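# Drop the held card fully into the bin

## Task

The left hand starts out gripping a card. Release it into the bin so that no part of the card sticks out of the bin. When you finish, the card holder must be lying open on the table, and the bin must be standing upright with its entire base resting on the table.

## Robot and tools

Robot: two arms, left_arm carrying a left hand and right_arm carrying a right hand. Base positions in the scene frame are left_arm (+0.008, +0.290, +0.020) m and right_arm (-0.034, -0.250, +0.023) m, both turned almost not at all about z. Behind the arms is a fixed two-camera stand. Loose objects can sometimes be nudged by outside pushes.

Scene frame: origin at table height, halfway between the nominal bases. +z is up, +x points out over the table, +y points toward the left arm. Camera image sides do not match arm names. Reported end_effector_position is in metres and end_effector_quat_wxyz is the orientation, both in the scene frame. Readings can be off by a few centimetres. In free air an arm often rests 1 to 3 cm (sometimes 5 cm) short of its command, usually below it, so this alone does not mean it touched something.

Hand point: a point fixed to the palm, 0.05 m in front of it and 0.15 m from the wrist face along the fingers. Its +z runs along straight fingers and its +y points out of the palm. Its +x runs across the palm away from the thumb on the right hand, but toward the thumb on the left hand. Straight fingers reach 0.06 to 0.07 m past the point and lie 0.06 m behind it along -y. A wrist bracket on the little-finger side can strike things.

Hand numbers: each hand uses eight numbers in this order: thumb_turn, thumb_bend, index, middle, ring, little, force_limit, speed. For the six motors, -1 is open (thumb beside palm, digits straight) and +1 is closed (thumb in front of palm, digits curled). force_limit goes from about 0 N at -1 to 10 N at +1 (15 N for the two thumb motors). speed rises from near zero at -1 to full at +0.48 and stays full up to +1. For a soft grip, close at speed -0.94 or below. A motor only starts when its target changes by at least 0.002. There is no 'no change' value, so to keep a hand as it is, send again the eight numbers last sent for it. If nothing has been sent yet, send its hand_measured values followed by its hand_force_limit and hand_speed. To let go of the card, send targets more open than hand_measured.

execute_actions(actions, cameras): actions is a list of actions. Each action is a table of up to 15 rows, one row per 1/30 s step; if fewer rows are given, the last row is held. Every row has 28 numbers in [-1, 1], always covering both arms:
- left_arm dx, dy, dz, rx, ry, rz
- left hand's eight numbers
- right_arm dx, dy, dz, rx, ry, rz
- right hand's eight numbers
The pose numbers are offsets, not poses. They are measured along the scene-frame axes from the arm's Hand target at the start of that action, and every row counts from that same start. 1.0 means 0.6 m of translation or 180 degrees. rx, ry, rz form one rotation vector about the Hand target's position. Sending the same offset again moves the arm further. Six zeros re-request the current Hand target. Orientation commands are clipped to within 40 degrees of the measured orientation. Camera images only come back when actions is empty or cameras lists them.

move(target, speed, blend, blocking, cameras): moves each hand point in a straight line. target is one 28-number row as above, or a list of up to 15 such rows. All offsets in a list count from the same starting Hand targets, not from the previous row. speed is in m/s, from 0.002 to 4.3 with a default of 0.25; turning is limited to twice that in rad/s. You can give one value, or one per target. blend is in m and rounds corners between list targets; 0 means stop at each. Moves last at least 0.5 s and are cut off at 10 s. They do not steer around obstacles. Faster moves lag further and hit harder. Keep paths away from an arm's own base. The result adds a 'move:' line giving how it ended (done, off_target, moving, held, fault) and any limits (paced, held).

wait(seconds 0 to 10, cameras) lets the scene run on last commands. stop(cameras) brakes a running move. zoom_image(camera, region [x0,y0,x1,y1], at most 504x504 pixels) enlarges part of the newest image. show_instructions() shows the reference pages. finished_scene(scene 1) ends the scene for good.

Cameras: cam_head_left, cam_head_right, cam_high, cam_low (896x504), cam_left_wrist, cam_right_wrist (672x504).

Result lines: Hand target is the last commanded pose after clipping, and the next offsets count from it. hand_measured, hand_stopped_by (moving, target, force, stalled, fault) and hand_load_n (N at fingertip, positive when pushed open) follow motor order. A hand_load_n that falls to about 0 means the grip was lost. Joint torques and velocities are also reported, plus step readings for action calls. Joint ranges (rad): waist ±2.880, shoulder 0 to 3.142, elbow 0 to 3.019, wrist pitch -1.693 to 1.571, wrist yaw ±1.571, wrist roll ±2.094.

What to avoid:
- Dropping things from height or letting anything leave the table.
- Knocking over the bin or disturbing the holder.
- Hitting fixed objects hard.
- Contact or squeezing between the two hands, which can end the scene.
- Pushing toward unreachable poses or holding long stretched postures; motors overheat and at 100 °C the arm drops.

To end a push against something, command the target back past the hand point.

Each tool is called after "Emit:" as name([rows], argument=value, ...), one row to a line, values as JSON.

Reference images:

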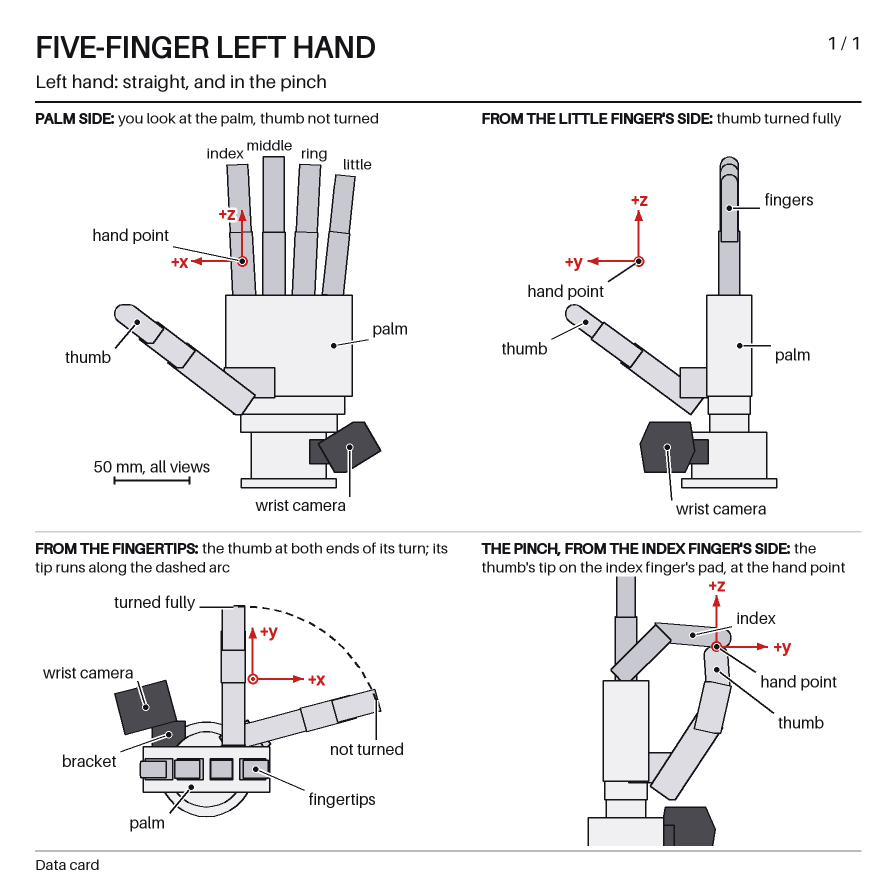

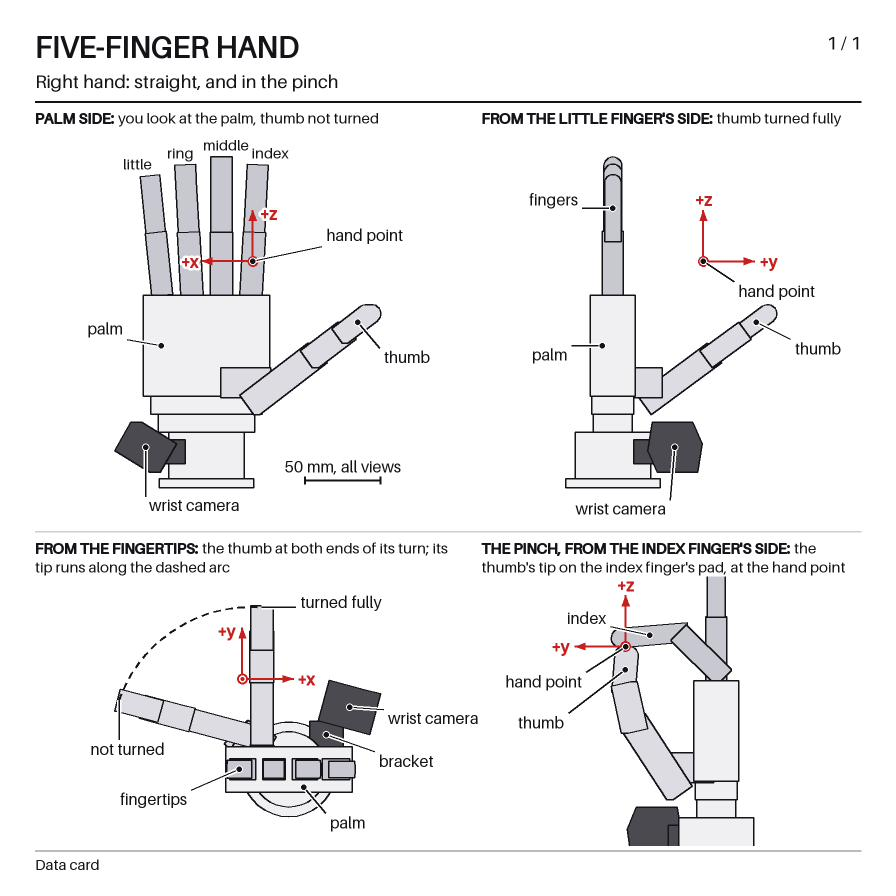

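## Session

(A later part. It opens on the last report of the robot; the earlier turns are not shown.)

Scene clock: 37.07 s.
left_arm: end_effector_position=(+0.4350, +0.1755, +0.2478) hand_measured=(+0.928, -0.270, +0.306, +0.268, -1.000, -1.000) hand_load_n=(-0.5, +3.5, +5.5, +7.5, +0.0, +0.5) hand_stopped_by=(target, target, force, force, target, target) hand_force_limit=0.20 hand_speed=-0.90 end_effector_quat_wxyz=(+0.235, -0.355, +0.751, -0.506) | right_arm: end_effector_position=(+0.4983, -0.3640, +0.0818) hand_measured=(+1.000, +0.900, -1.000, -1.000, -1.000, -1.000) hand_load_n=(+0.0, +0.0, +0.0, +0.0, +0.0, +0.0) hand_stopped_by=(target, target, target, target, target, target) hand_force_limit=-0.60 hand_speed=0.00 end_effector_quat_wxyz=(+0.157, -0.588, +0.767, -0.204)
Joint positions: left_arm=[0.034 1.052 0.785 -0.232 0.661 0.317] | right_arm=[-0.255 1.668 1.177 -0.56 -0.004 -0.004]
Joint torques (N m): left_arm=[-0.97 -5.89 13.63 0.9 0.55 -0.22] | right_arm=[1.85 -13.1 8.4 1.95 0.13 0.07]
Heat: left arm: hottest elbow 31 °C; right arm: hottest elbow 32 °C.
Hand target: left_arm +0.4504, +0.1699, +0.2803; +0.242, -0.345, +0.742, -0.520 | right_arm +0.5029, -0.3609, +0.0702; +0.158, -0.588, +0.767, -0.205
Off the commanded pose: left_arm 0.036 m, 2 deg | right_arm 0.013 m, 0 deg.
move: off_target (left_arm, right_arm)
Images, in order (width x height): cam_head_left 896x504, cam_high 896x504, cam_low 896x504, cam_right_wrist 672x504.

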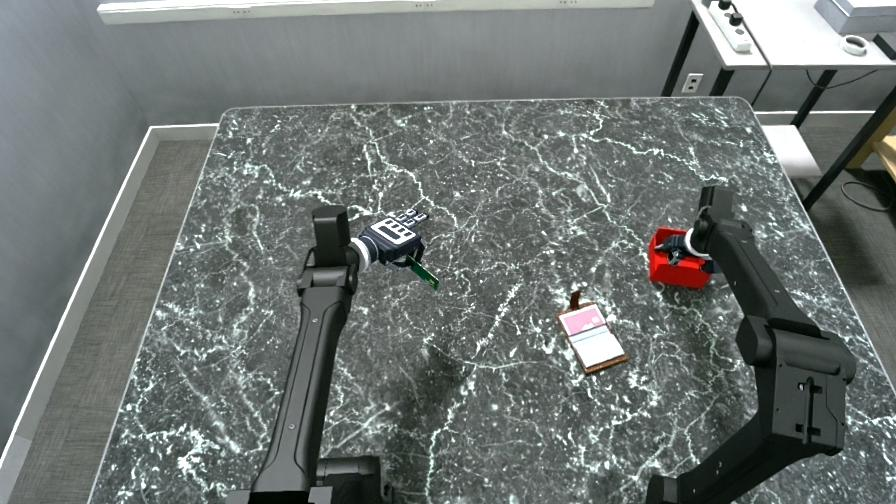

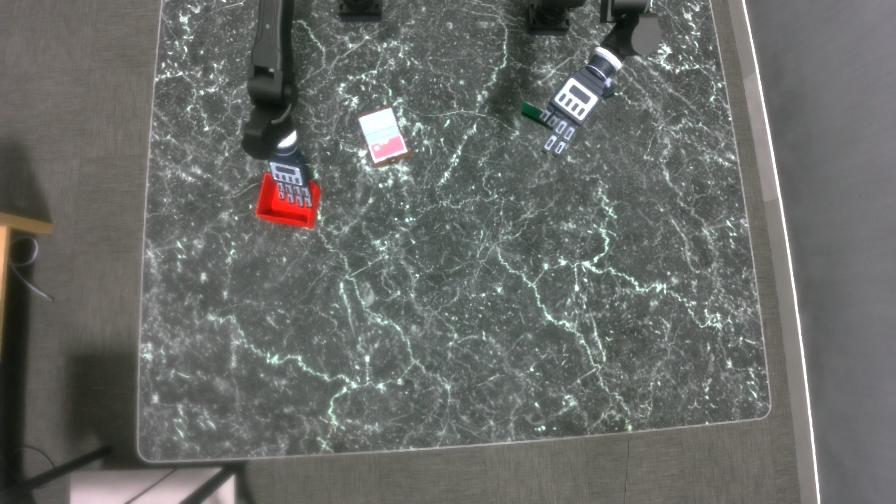

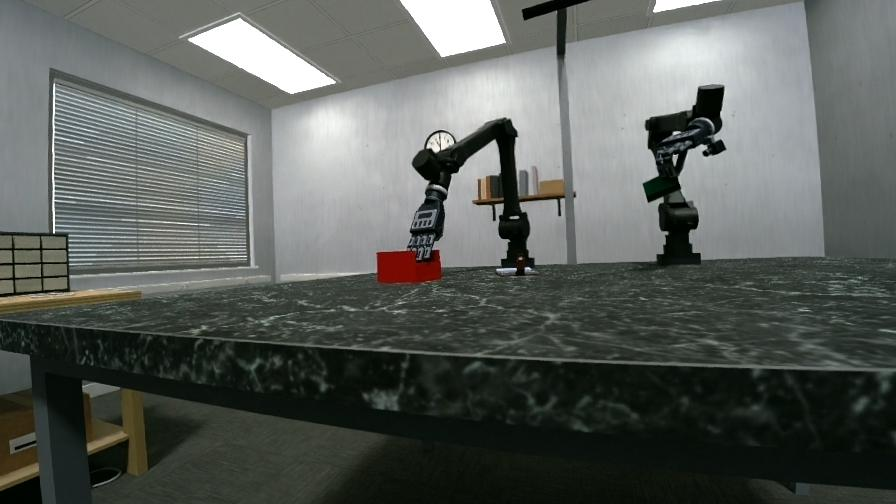

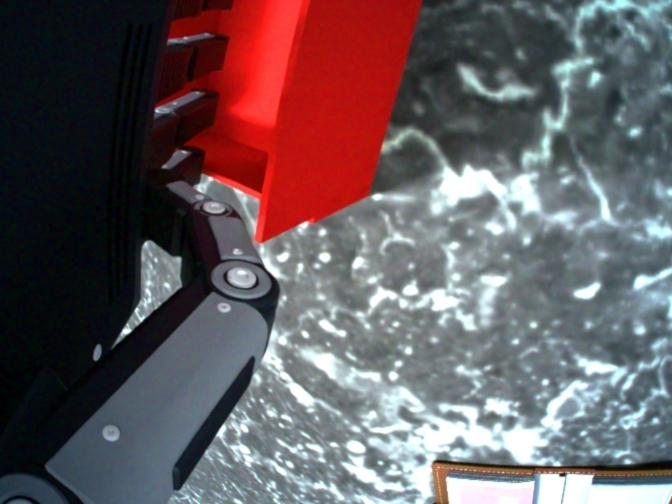

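Emit:
move(target=[0,0,0,0,0,0,0.928,-0.268,0.306,0.268,-1,-1,0.2,-0.9,-0.003,0.0,-0.05,0,0,0,1,0.9,-1,-1,-1,-1,-0.6,0], speed=0.06, cameras=["cam_low","cam_high"])

Emit:
zoom_image(camera="cam_low", region=[350, 160, 550, 300])

Scene clock: 38.90 s.
left_arm: end_effector_position=(+0.4350, +0.1755, +0.2478) hand_measured=(+0.928, -0.270, +0.306, +0.268, -1.000, -1.000) hand_load_n=(-0.5, +3.5, +5.5, +7.0, +0.0, +0.0) hand_stopped_by=(target, target, force, force, target, target) hand_force_limit=0.20 hand_speed=-0.90 end_effector_quat_wxyz=(+0.235, -0.355, +0.751, -0.506) | right_arm: end_effector_position=(+0.5094, -0.3666, +0.0750) hand_measured=(+1.000, +0.900, -1.000, -1.000, -1.000, -1.000) hand_load_n=(+0.0, +0.0, +0.5, +0.0, +0.0, +0.0) hand_stopped_by=(target, target, target, target, target, target) hand_force_limit=-0.60 hand_speed=0.00 end_effector_quat_wxyz=(+0.174, -0.583, +0.761, -0.225)
Joint positions: left_arm=[0.034 1.052 0.785 -0.232 0.661 0.317] | right_arm=[-0.255 1.675 1.151 -0.47 -0.006 -0.002]
Joint torques (N m): left_arm=[-1.08 -5.77 13.65 0.87 0.55 -0.22] | right_arm=[2.26 -10.4 6.89 1.47 0.12 0.04]
Heat: left arm: hottest elbow 31 °C; right arm: hottest elbow 32 °C.
Hand target: left_arm +0.4504, +0.1699, +0.2803; +0.242, -0.345, +0.742, -0.520 | right_arm +0.5011, -0.3609, +0.0402; +0.158, -0.588, +0.767, -0.205
Off the commanded pose: left_arm 0.036 m, 2 deg | right_arm 0.036 m, 3 deg.
move: off_target (left_arm, right_arm)
Images, in order (width x height): cam_high 896x504, cam_low 896x504.

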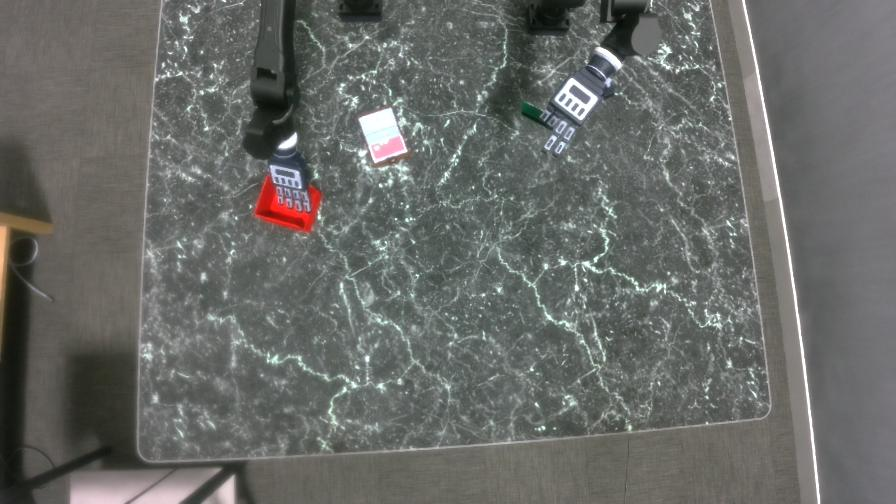

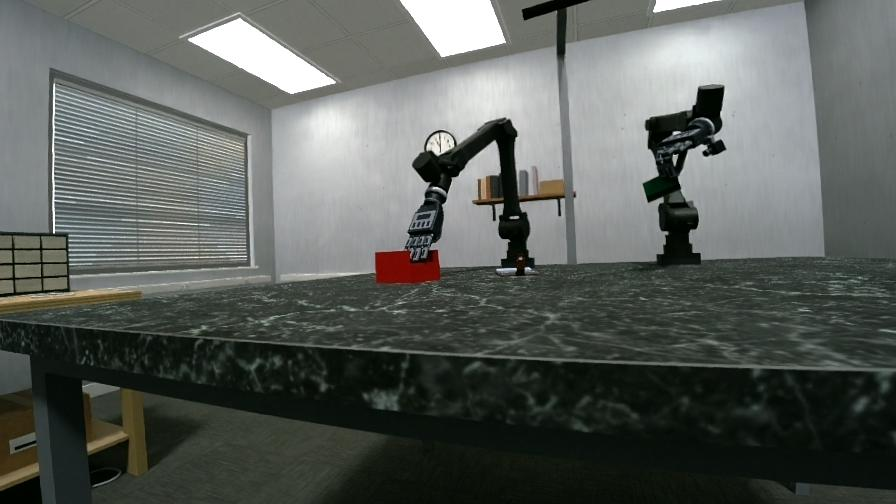

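Scaled by 2.520 from the camera's 896x504 image, which has a finer 1280x720 frame.

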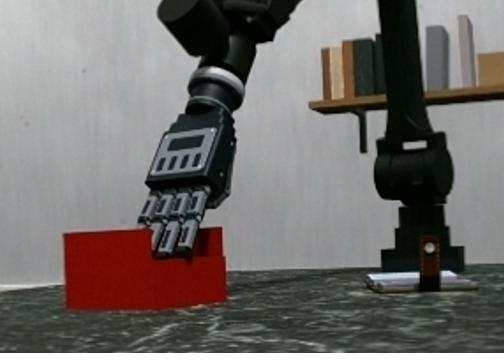

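Emit:
move(target=[0,0,0,0,0,0,0.928,-0.268,0.306,0.268,-1,-1,0.2,-0.9,0.003,0.0,0.045,0,0,0,1,0.9,-1,-1,-1,-1,-0.6,0], speed=0.1, cameras=["cam_low","cam_high","cam_head_right","cam_head_left"])

Emit:
zoom_image(camera="cam_low", region=[365, 230, 455, 290])

Emit:
zoom_image(camera="cam_head_left", region=[620, 190, 760, 310])

Emit:
zoom_image(camera="cam_head_right", region=[640, 180, 780, 310])

Emit:
zoom_image(camera="cam_high", region=[230, 130, 350, 240])

Scene clock: 40.90 s.
left_arm: end_effector_position=(+0.4350, +0.1755, +0.2478) hand_measured=(+0.928, -0.270, +0.306, +0.268, -1.000, -1.000) hand_load_n=(-0.5, +3.5, +5.5, +7.5, -0.5, +0.0) hand_stopped_by=(target, target, force, force, target, target) hand_force_limit=0.20 hand_speed=-0.90 end_effector_quat_wxyz=(+0.235, -0.355, +0.751, -0.506) | right_arm: end_effector_position=(+0.5072, -0.3657, +0.0759) hand_measured=(+1.000, +0.900, -1.000, -1.000, -1.000, -1.000) hand_load_n=(+0.0, +0.0, +0.5, +0.0, +0.0, +0.0) hand_stopped_by=(target, target, target, target, target, target) hand_force_limit=-0.60 hand_speed=0.00 end_effector_quat_wxyz=(+0.171, -0.582, +0.764, -0.219)
Joint positions: left_arm=[0.034 1.052 0.785 -0.232 0.661 0.317] | right_arm=[-0.255 1.675 1.157 -0.49 -0.006 0.002]
Joint torques (N m): left_arm=[-0.97 -5.66 13.65 0.88 0.56 -0.22] | right_arm=[2.08 -13.1 9.98 -0.06 0.15 -0.02]
Heat: left arm: hottest elbow 31 °C; right arm: hottest elbow 32 °C.
Hand target: left_arm +0.4504, +0.1699, +0.2803; +0.242, -0.345, +0.742, -0.520 | right_arm +0.5029, -0.3609, +0.0672; +0.158, -0.588, +0.767, -0.205
Off the commanded pose: left_arm 0.036 m, 2 deg | right_arm 0.011 m, 2 deg.
move: off_target (left_arm, right_arm)
Images, in order (width x height): cam_head_left 896x504, cam_head_right 896x504, cam_high 896x504, cam_low 896x504.

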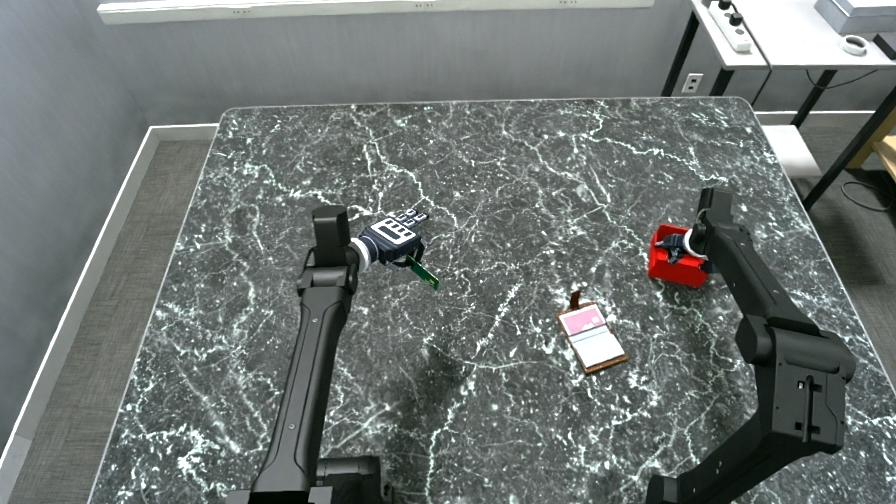

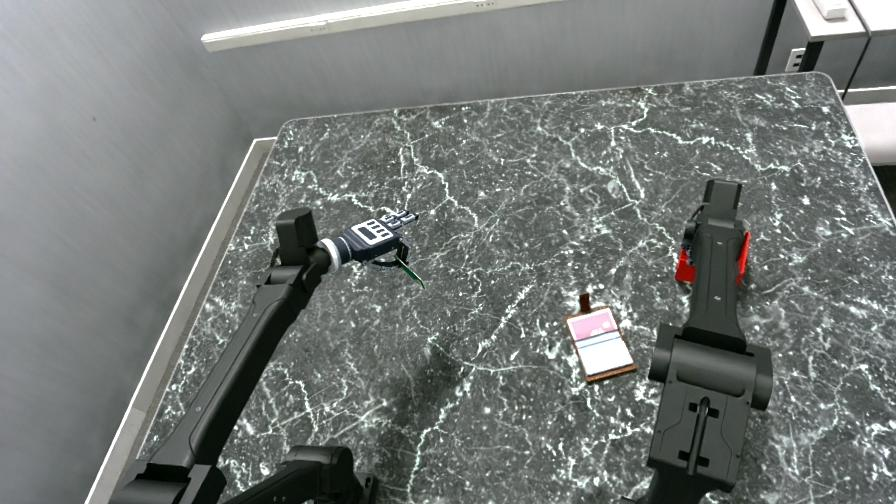

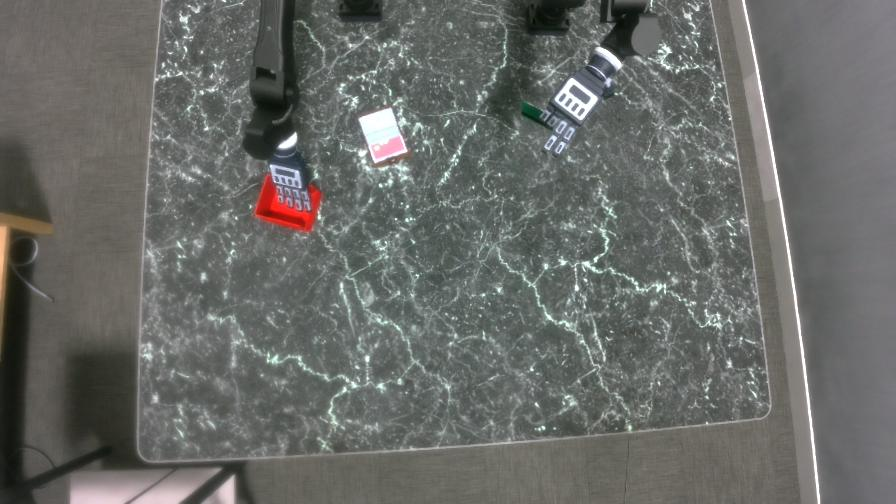

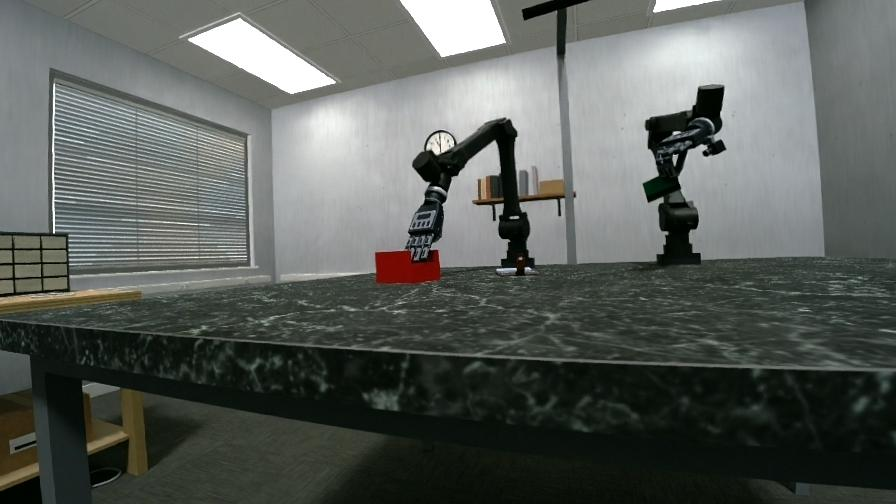

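Scaled by 5.600 from the camera's 896x504 image, which has a finer 1280x720 frame.

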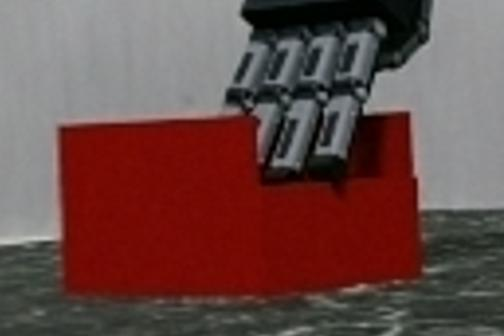

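Scaled by 3.600 from the camera's 896x504 image, which has a finer 1280x720 frame.

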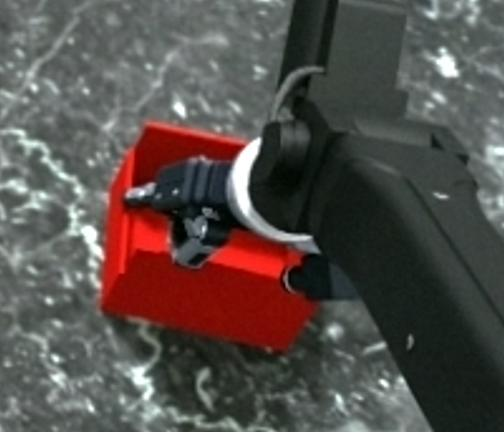

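Scaled by 3.600 from the camera's 896x504 image, which has a finer 1280x720 frame.

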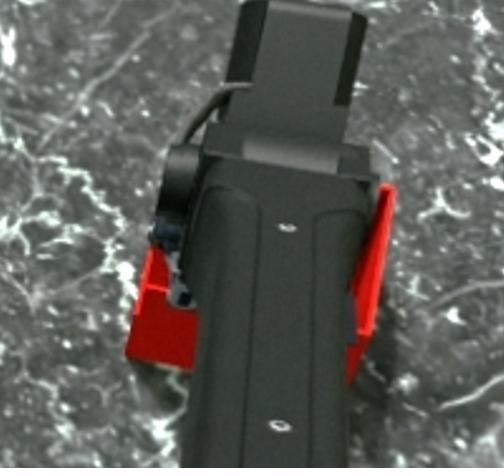

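Scaled by 4.200 from the camera's 896x504 image, which has a finer 1280x720 frame.

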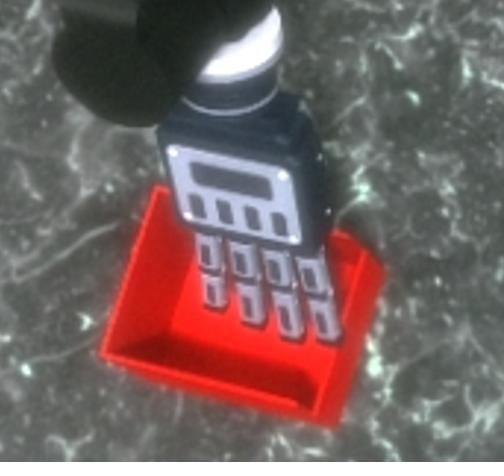

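Emit:
move([
  [0,0,0,0,0,0,0.928,-0.268,0.306,0.268,-1,-1,0.2,-0.9,0,0.0,0.067,0,0,0,1,0.9,-1,-1,-1,-1,-0.6,0],
  [0,0,0,0,0,0,0.928,-0.268,0.306,0.268,-1,-1,0.2,-0.9,0,-0.058,0.067,0,0,0,1,0.9,-1,-1,-1,-1,-0.6,0],
], speed=0.1, cameras=["cam_low","cam_high","cam_right_wrist"])

Emit:
zoom_image(camera="cam_low", region=[365, 220, 455, 290])

Emit:
zoom_image(camera="cam_high", region=[230, 130, 350, 240])

Scene clock: 44.33 s.
left_arm: end_effector_position=(+0.4350, +0.1755, +0.2478) hand_measured=(+0.928, -0.270, +0.306, +0.268, -1.000, -1.000) hand_load_n=(-0.5, +3.5, +5.5, +7.5, +0.0, +0.0) hand_stopped_by=(target, target, force, force, target, target) hand_force_limit=0.20 hand_speed=-0.90 end_effector_quat_wxyz=(+0.235, -0.355, +0.751, -0.506) | right_arm: end_effector_position=(+0.4858, -0.3862, +0.0928) hand_measured=(+1.000, +0.900, -1.000, -1.000, -1.000, -1.000) hand_load_n=(+0.0, +0.0, +0.0, +0.0, +0.0, +0.0) hand_stopped_by=(target, target, target, target, target, target) hand_force_limit=-0.60 hand_speed=0.00 end_effector_quat_wxyz=(+0.149, -0.583, +0.775, -0.194)
Joint positions: left_arm=[0.034 1.052 0.785 -0.232 0.661 0.317] | right_arm=[-0.304 1.654 1.198 -0.622 -0.023 -0.031]
Joint torques (N m): left_arm=[-1.14 -5.77 13.65 0.91 0.56 -0.23] | right_arm=[0.56 -13.98 14.08 0.5 -0.08 -0.26]
Heat: left arm: hottest elbow 32 °C; right arm: hottest elbow 32 °C.
Hand target: left_arm +0.4504, +0.1699, +0.2803; +0.242, -0.345, +0.742, -0.520 | right_arm +0.5030, -0.3958, +0.1074; +0.158, -0.588, +0.767, -0.205
Off the commanded pose: left_arm 0.036 m, 2 deg | right_arm 0.024 m, 2 deg.
move: off_target (left_arm, right_arm)
Images, in order (width x height): cam_high 896x504, cam_low 896x504, cam_right_wrist 672x504.

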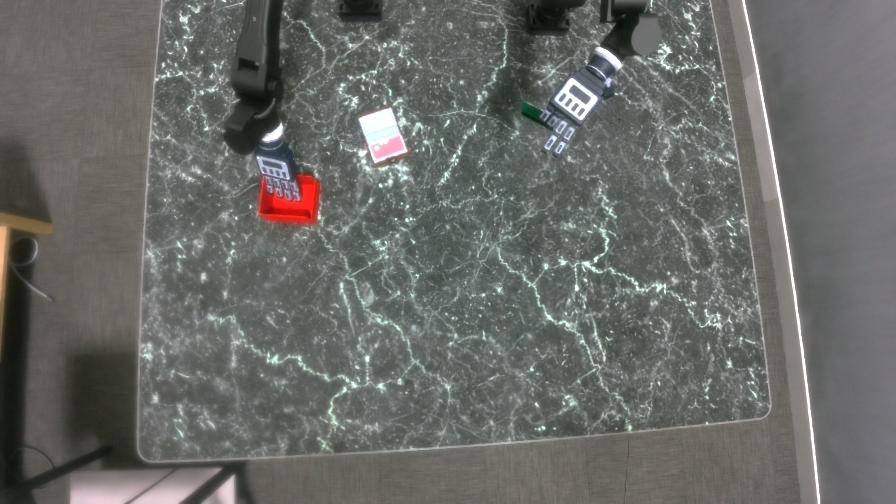

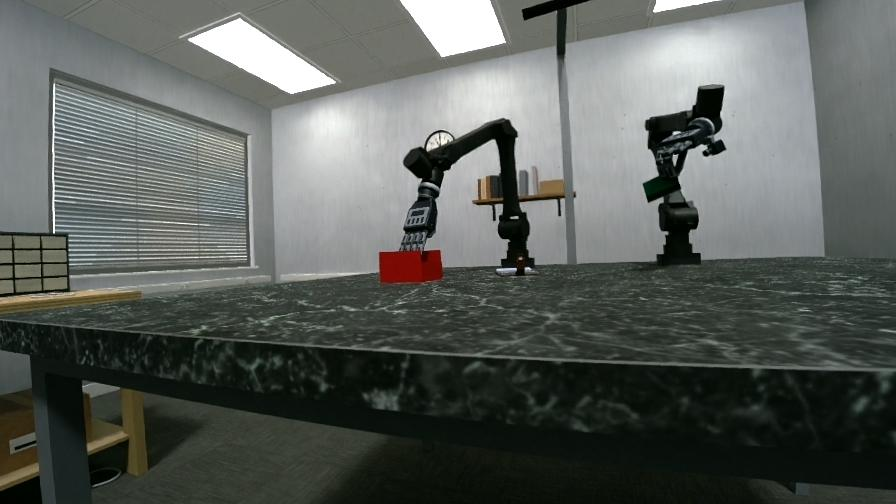

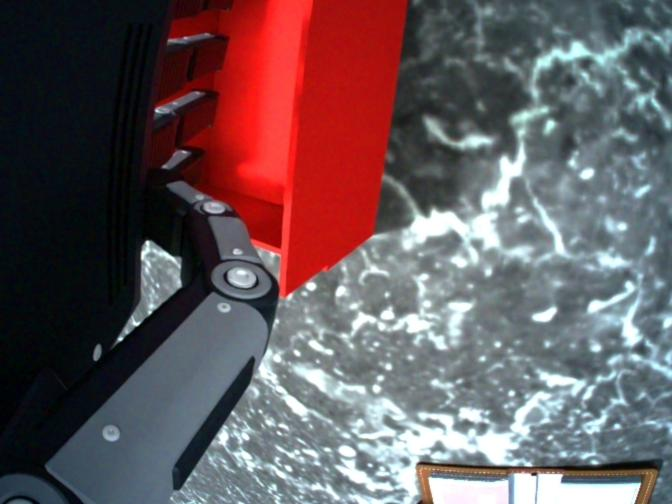

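Scaled by 5.600 from the camera's 896x504 image, which has a finer 1280x720 frame.

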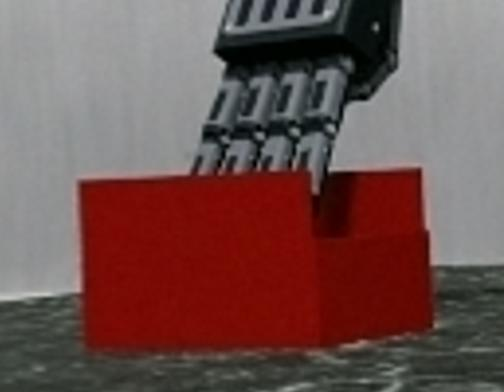

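Scaled by 4.200 from the camera's 896x504 image, which has a finer 1280x720 frame.

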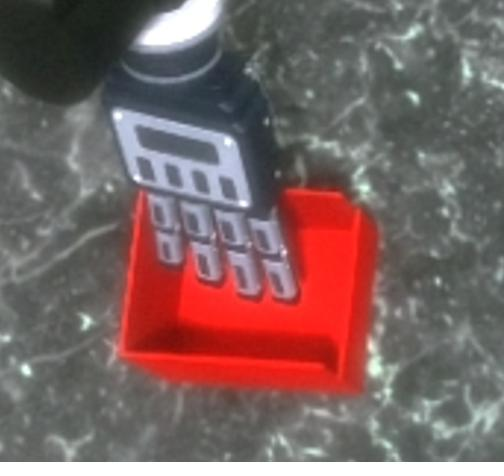

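Emit:
move(target=[0,0,0,0,0,0,0.928,-0.268,0.306,0.268,-1,-1,0.2,-0.9,0,0.0,-0.063,0,0,0,1,0.9,-1,-1,-1,-1,-0.6,0], speed=0.08, cameras=["cam_low","cam_high"])

Emit:
zoom_image(camera="cam_low", region=[365, 220, 455, 290])

Emit:
zoom_image(camera="cam_high", region=[230, 130, 350, 240])

Scene clock: 46.20 s.
left_arm: end_effector_position=(+0.4350, +0.1755, +0.2478) hand_measured=(+0.928, -0.270, +0.306, +0.268, -1.000, -1.000) hand_load_n=(+0.0, +3.5, +5.5, +7.5, +0.0, +0.0) hand_stopped_by=(target, target, force, force, target, target) hand_force_limit=0.20 hand_speed=-0.90 end_effector_quat_wxyz=(+0.235, -0.355, +0.751, -0.506) | right_arm: end_effector_position=(+0.4964, -0.3897, +0.0740) hand_measured=(+1.000, +0.900, -1.000, -1.000, -1.000, -1.000) hand_load_n=(+0.0, +0.0, +0.0, +0.0, +0.0, +0.0) hand_stopped_by=(target, target, target, target, target, target) hand_force_limit=-0.60 hand_speed=0.00 end_effector_quat_wxyz=(+0.152, -0.582, +0.774, -0.198)
Joint positions: left_arm=[0.034 1.052 0.785 -0.232 0.661 0.317] | right_arm=[-0.304 1.698 1.198 -0.568 -0.023 -0.031]
Joint torques (N m): left_arm=[-1.14 -5.77 13.68 0.87 0.55 -0.22] | right_arm=[0.91 -13.98 9.32 1.92 -0.11 -0.25]
Heat: left arm: hottest elbow 32 °C; right arm: hottest elbow 33 °C.
Hand target: left_arm +0.4504, +0.1699, +0.2803; +0.242, -0.345, +0.742, -0.520 | right_arm +0.5029, -0.3958, +0.0695; +0.157, -0.588, +0.767, -0.205
Off the commanded pose: left_arm 0.036 m, 2 deg | right_arm 0.010 m, 2 deg.
move: off_target (left_arm)
Images, in order (width x height): cam_high 896x504, cam_low 896x504.

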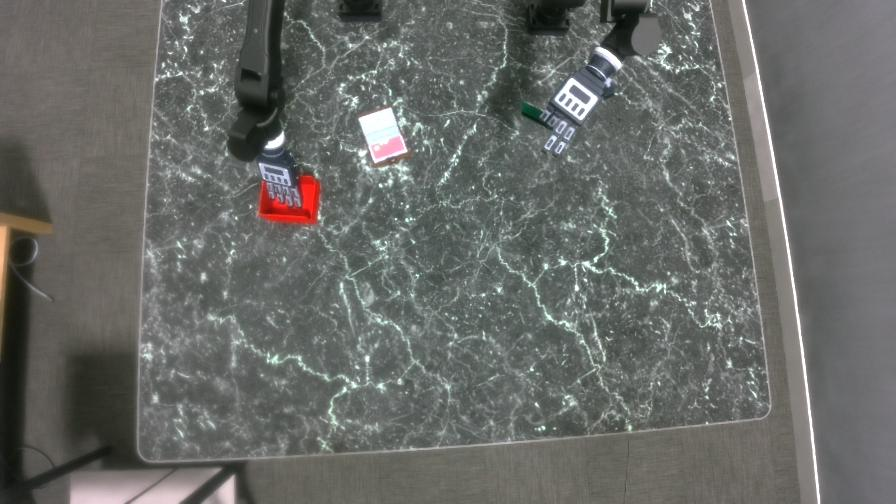

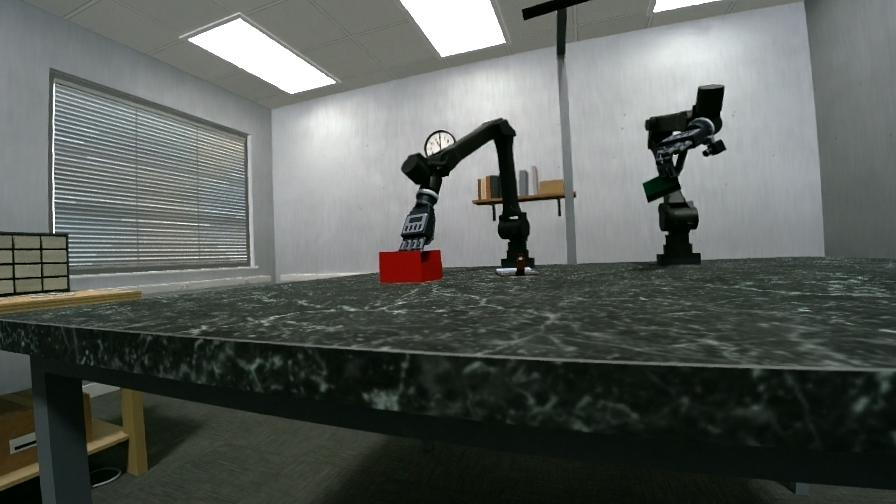

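Scaled by 5.600 from the camera's 896x504 image, which has a finer 1280x720 frame.

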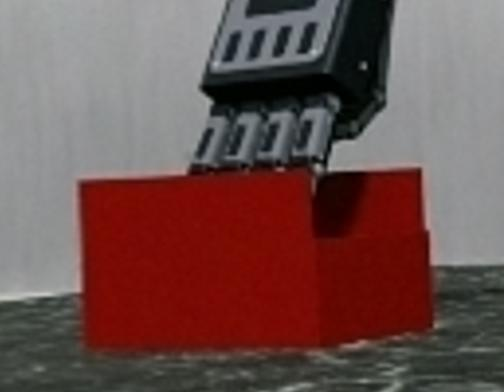

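Scaled by 4.200 from the camera's 896x504 image, which has a finer 1280x720 frame.

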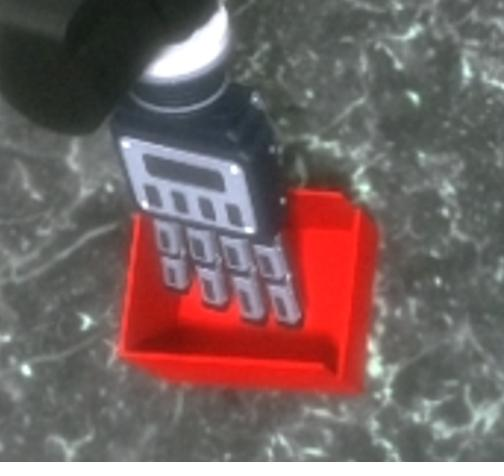

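Emit:
move([
  [0,0,0,0,0,0,0.928,-0.268,0.306,0.268,-1,-1,0.2,-0.9,0,0.0,-0.03,0,0,0,1,0.9,-1,-1,-1,-1,-0.6,0],
  [0,0,0,0,0,0,0.928,-0.268,0.306,0.268,-1,-1,0.2,-0.9,0,0.09,-0.03,0,0,0,1,0.9,-1,-1,-1,-1,-0.6,0],
], speed=0.06, cameras=["cam_low","cam_high"])

Emit:
zoom_image(camera="cam_low", region=[365, 220, 455, 290])

Emit:
zoom_image(camera="cam_high", region=[230, 130, 350, 240])

Scene clock: 49.43 s.
left_arm: end_effector_position=(+0.4350, +0.1755, +0.2478) hand_measured=(+0.928, -0.270, +0.306, +0.268, -1.000, -1.000) hand_load_n=(-0.5, +3.5, +5.5, +7.0, +0.0, +0.0) hand_stopped_by=(target, target, force, force, target, target) hand_force_limit=0.20 hand_speed=-0.90 end_effector_quat_wxyz=(+0.235, -0.355, +0.751, -0.506) | right_arm: end_effector_position=(+0.4948, -0.3498, +0.0443) hand_measured=(+1.000, +0.900, -1.000, -1.000, -1.000, -1.000) hand_load_n=(+0.0, +0.0, +0.0, +0.0, +0.0, +0.0) hand_stopped_by=(target, target, target, target, target, target) hand_force_limit=-0.60 hand_speed=0.00 end_effector_quat_wxyz=(+0.142, -0.593, +0.768, -0.195)
Joint positions: left_arm=[0.034 1.052 0.785 -0.232 0.661 0.317] | right_arm=[-0.223 1.72 1.143 -0.508 0.022 0.013]
Joint torques (N m): left_arm=[-1.03 -5.66 13.63 0.87 0.56 -0.23] | right_arm=[2.67 -16.67 7.91 1.88 0.13 0.06]
Heat: left arm: hottest elbow 32 °C; right arm: hottest elbow 33 °C.
Hand target: left_arm +0.4504, +0.1699, +0.2803; +0.242, -0.345, +0.742, -0.520 | right_arm +0.5030, -0.3417, +0.0516; +0.158, -0.588, +0.767, -0.205
Off the commanded pose: left_arm 0.036 m, 2 deg | right_arm 0.014 m, 2 deg.
move: off_target (left_arm, right_arm)
Images, in order (width x height): cam_high 896x504, cam_low 896x504.

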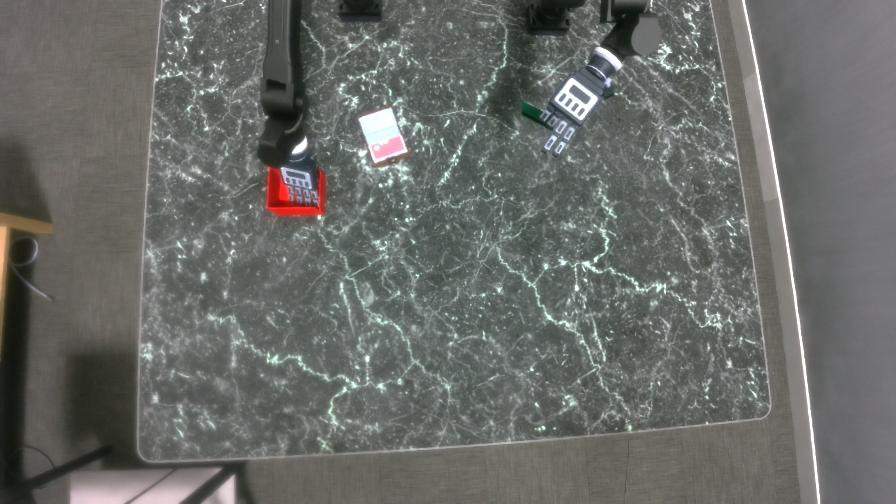

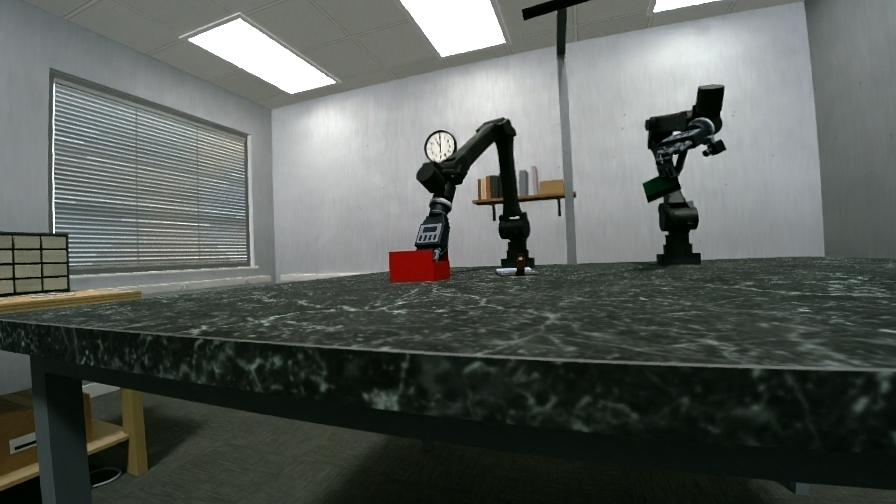

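Scaled by 5.600 from the camera's 896x504 image, which has a finer 1280x720 frame.

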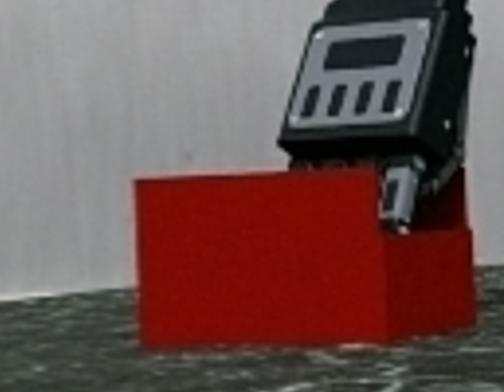

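Scaled by 4.200 from the camera's 896x504 image, which has a finer 1280x720 frame.

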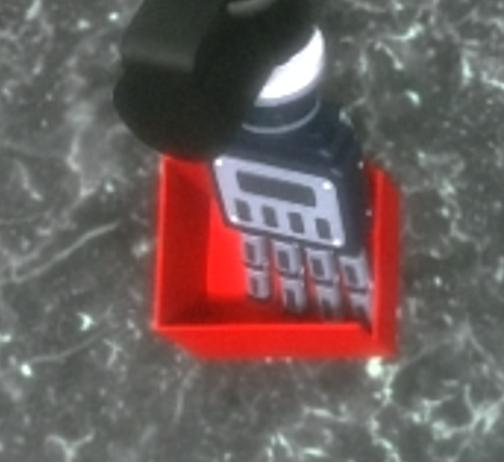

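Emit:
move([
  [0,0.1,0,0,0,0,0.928,-0.268,0.306,0.268,-1,-1,0.2,-0.9,0.02,0.02,0.02,0,0,0,1,0.9,-1,-1,-1,-1,-0.6,0],
  [0,0.1,0,0,0,0,0.928,-0.268,0.306,0.268,-1,-1,0.2,-0.9,0.05,0.22,0.02,0,0,0,1,0.9,-1,-1,-1,-1,-0.6,0],
], speed=0.1, cameras=["cam_low","cam_high","cam_head_left"])

Emit:
zoom_image(camera="cam_high", region=[250, 90, 430, 240])

Scene clock: 54.57 s.
left_arm: end_effector_position=(+0.4328, +0.2253, +0.2506) hand_measured=(+0.928, -0.270, +0.306, +0.268, -1.000, -1.000) hand_load_n=(-0.5, +3.5, +5.5, +7.5, +0.0, -0.5) hand_stopped_by=(target, target, force, force, target, target) hand_force_limit=0.20 hand_speed=-0.90 end_effector_quat_wxyz=(+0.219, -0.370, +0.742, -0.515) | right_arm: end_effector_position=(+0.5119, -0.2145, +0.0490) hand_measured=(+1.000, +0.900, -1.000, -1.000, -1.000, -1.000) hand_load_n=(+0.0, +0.0, +0.0, +0.0, -0.5, +0.0) hand_stopped_by=(target, target, target, target, target, target) hand_force_limit=-0.60 hand_speed=0.00 end_effector_quat_wxyz=(+0.145, -0.597, +0.764, -0.196)
Joint positions: left_arm=[0.198 1.076 0.815 -0.314 0.813 0.38] | right_arm=[0.048 1.72 1.157 -0.536 0.142 0.245]
Joint torques (N m): left_arm=[-0.15 -5.83 13.61 0.77 0.67 0.13] | right_arm=[2.08 -14.8 13.29 0.51 0.31 0.07]
Motor temperatures (°C): left_arm=[29 29 34 28 28 28] | right_arm=[30 25 33 27 23 26]
Heat: left arm: hottest elbow 34 °C; right arm: hottest elbow 33 °C.
Hand target: left_arm +0.4504, +0.2300, +0.2804; +0.242, -0.345, +0.742, -0.520 | right_arm +0.5329, -0.2097, +0.0635; +0.157, -0.588, +0.767, -0.205
Off the commanded pose: left_arm 0.035 m, 4 deg | right_arm 0.026 m, 2 deg.
move: off_target (left_arm, right_arm)
Images, in order (width x height): cam_head_left 896x504, cam_high 896x504, cam_low 896x504.

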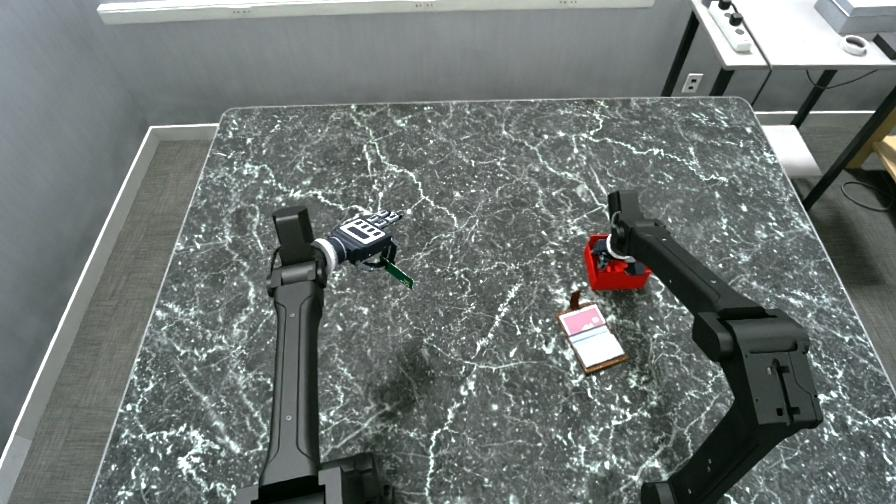

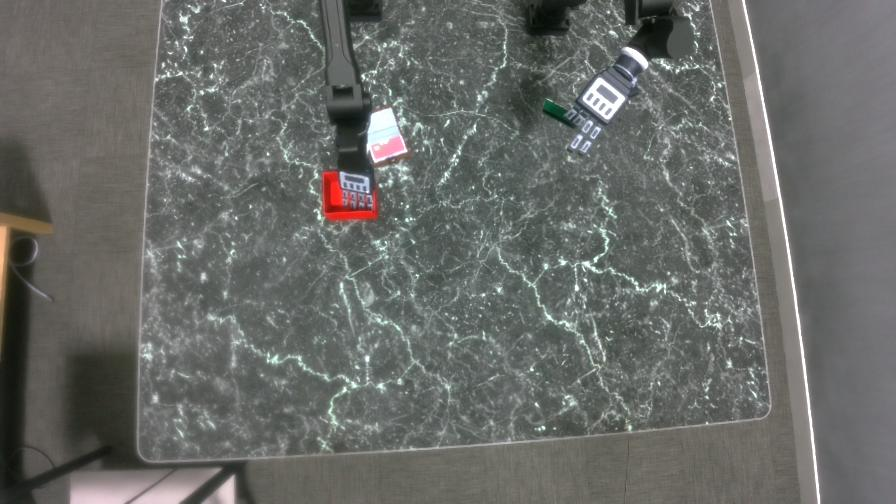

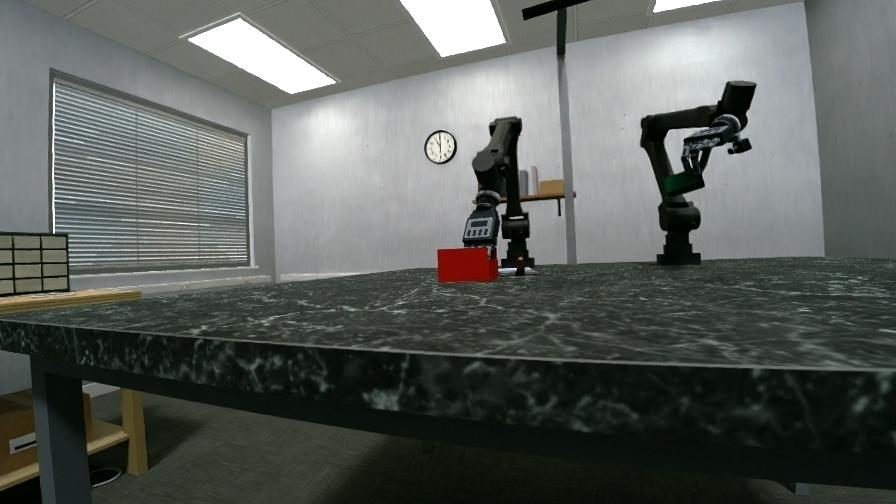

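Scaled by 2.800 from the camera's 896x504 image, which has a finer 1280x720 frame.

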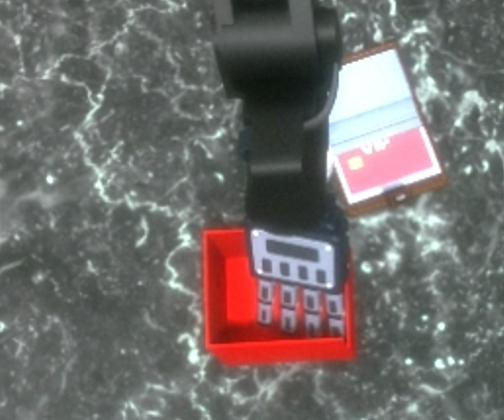

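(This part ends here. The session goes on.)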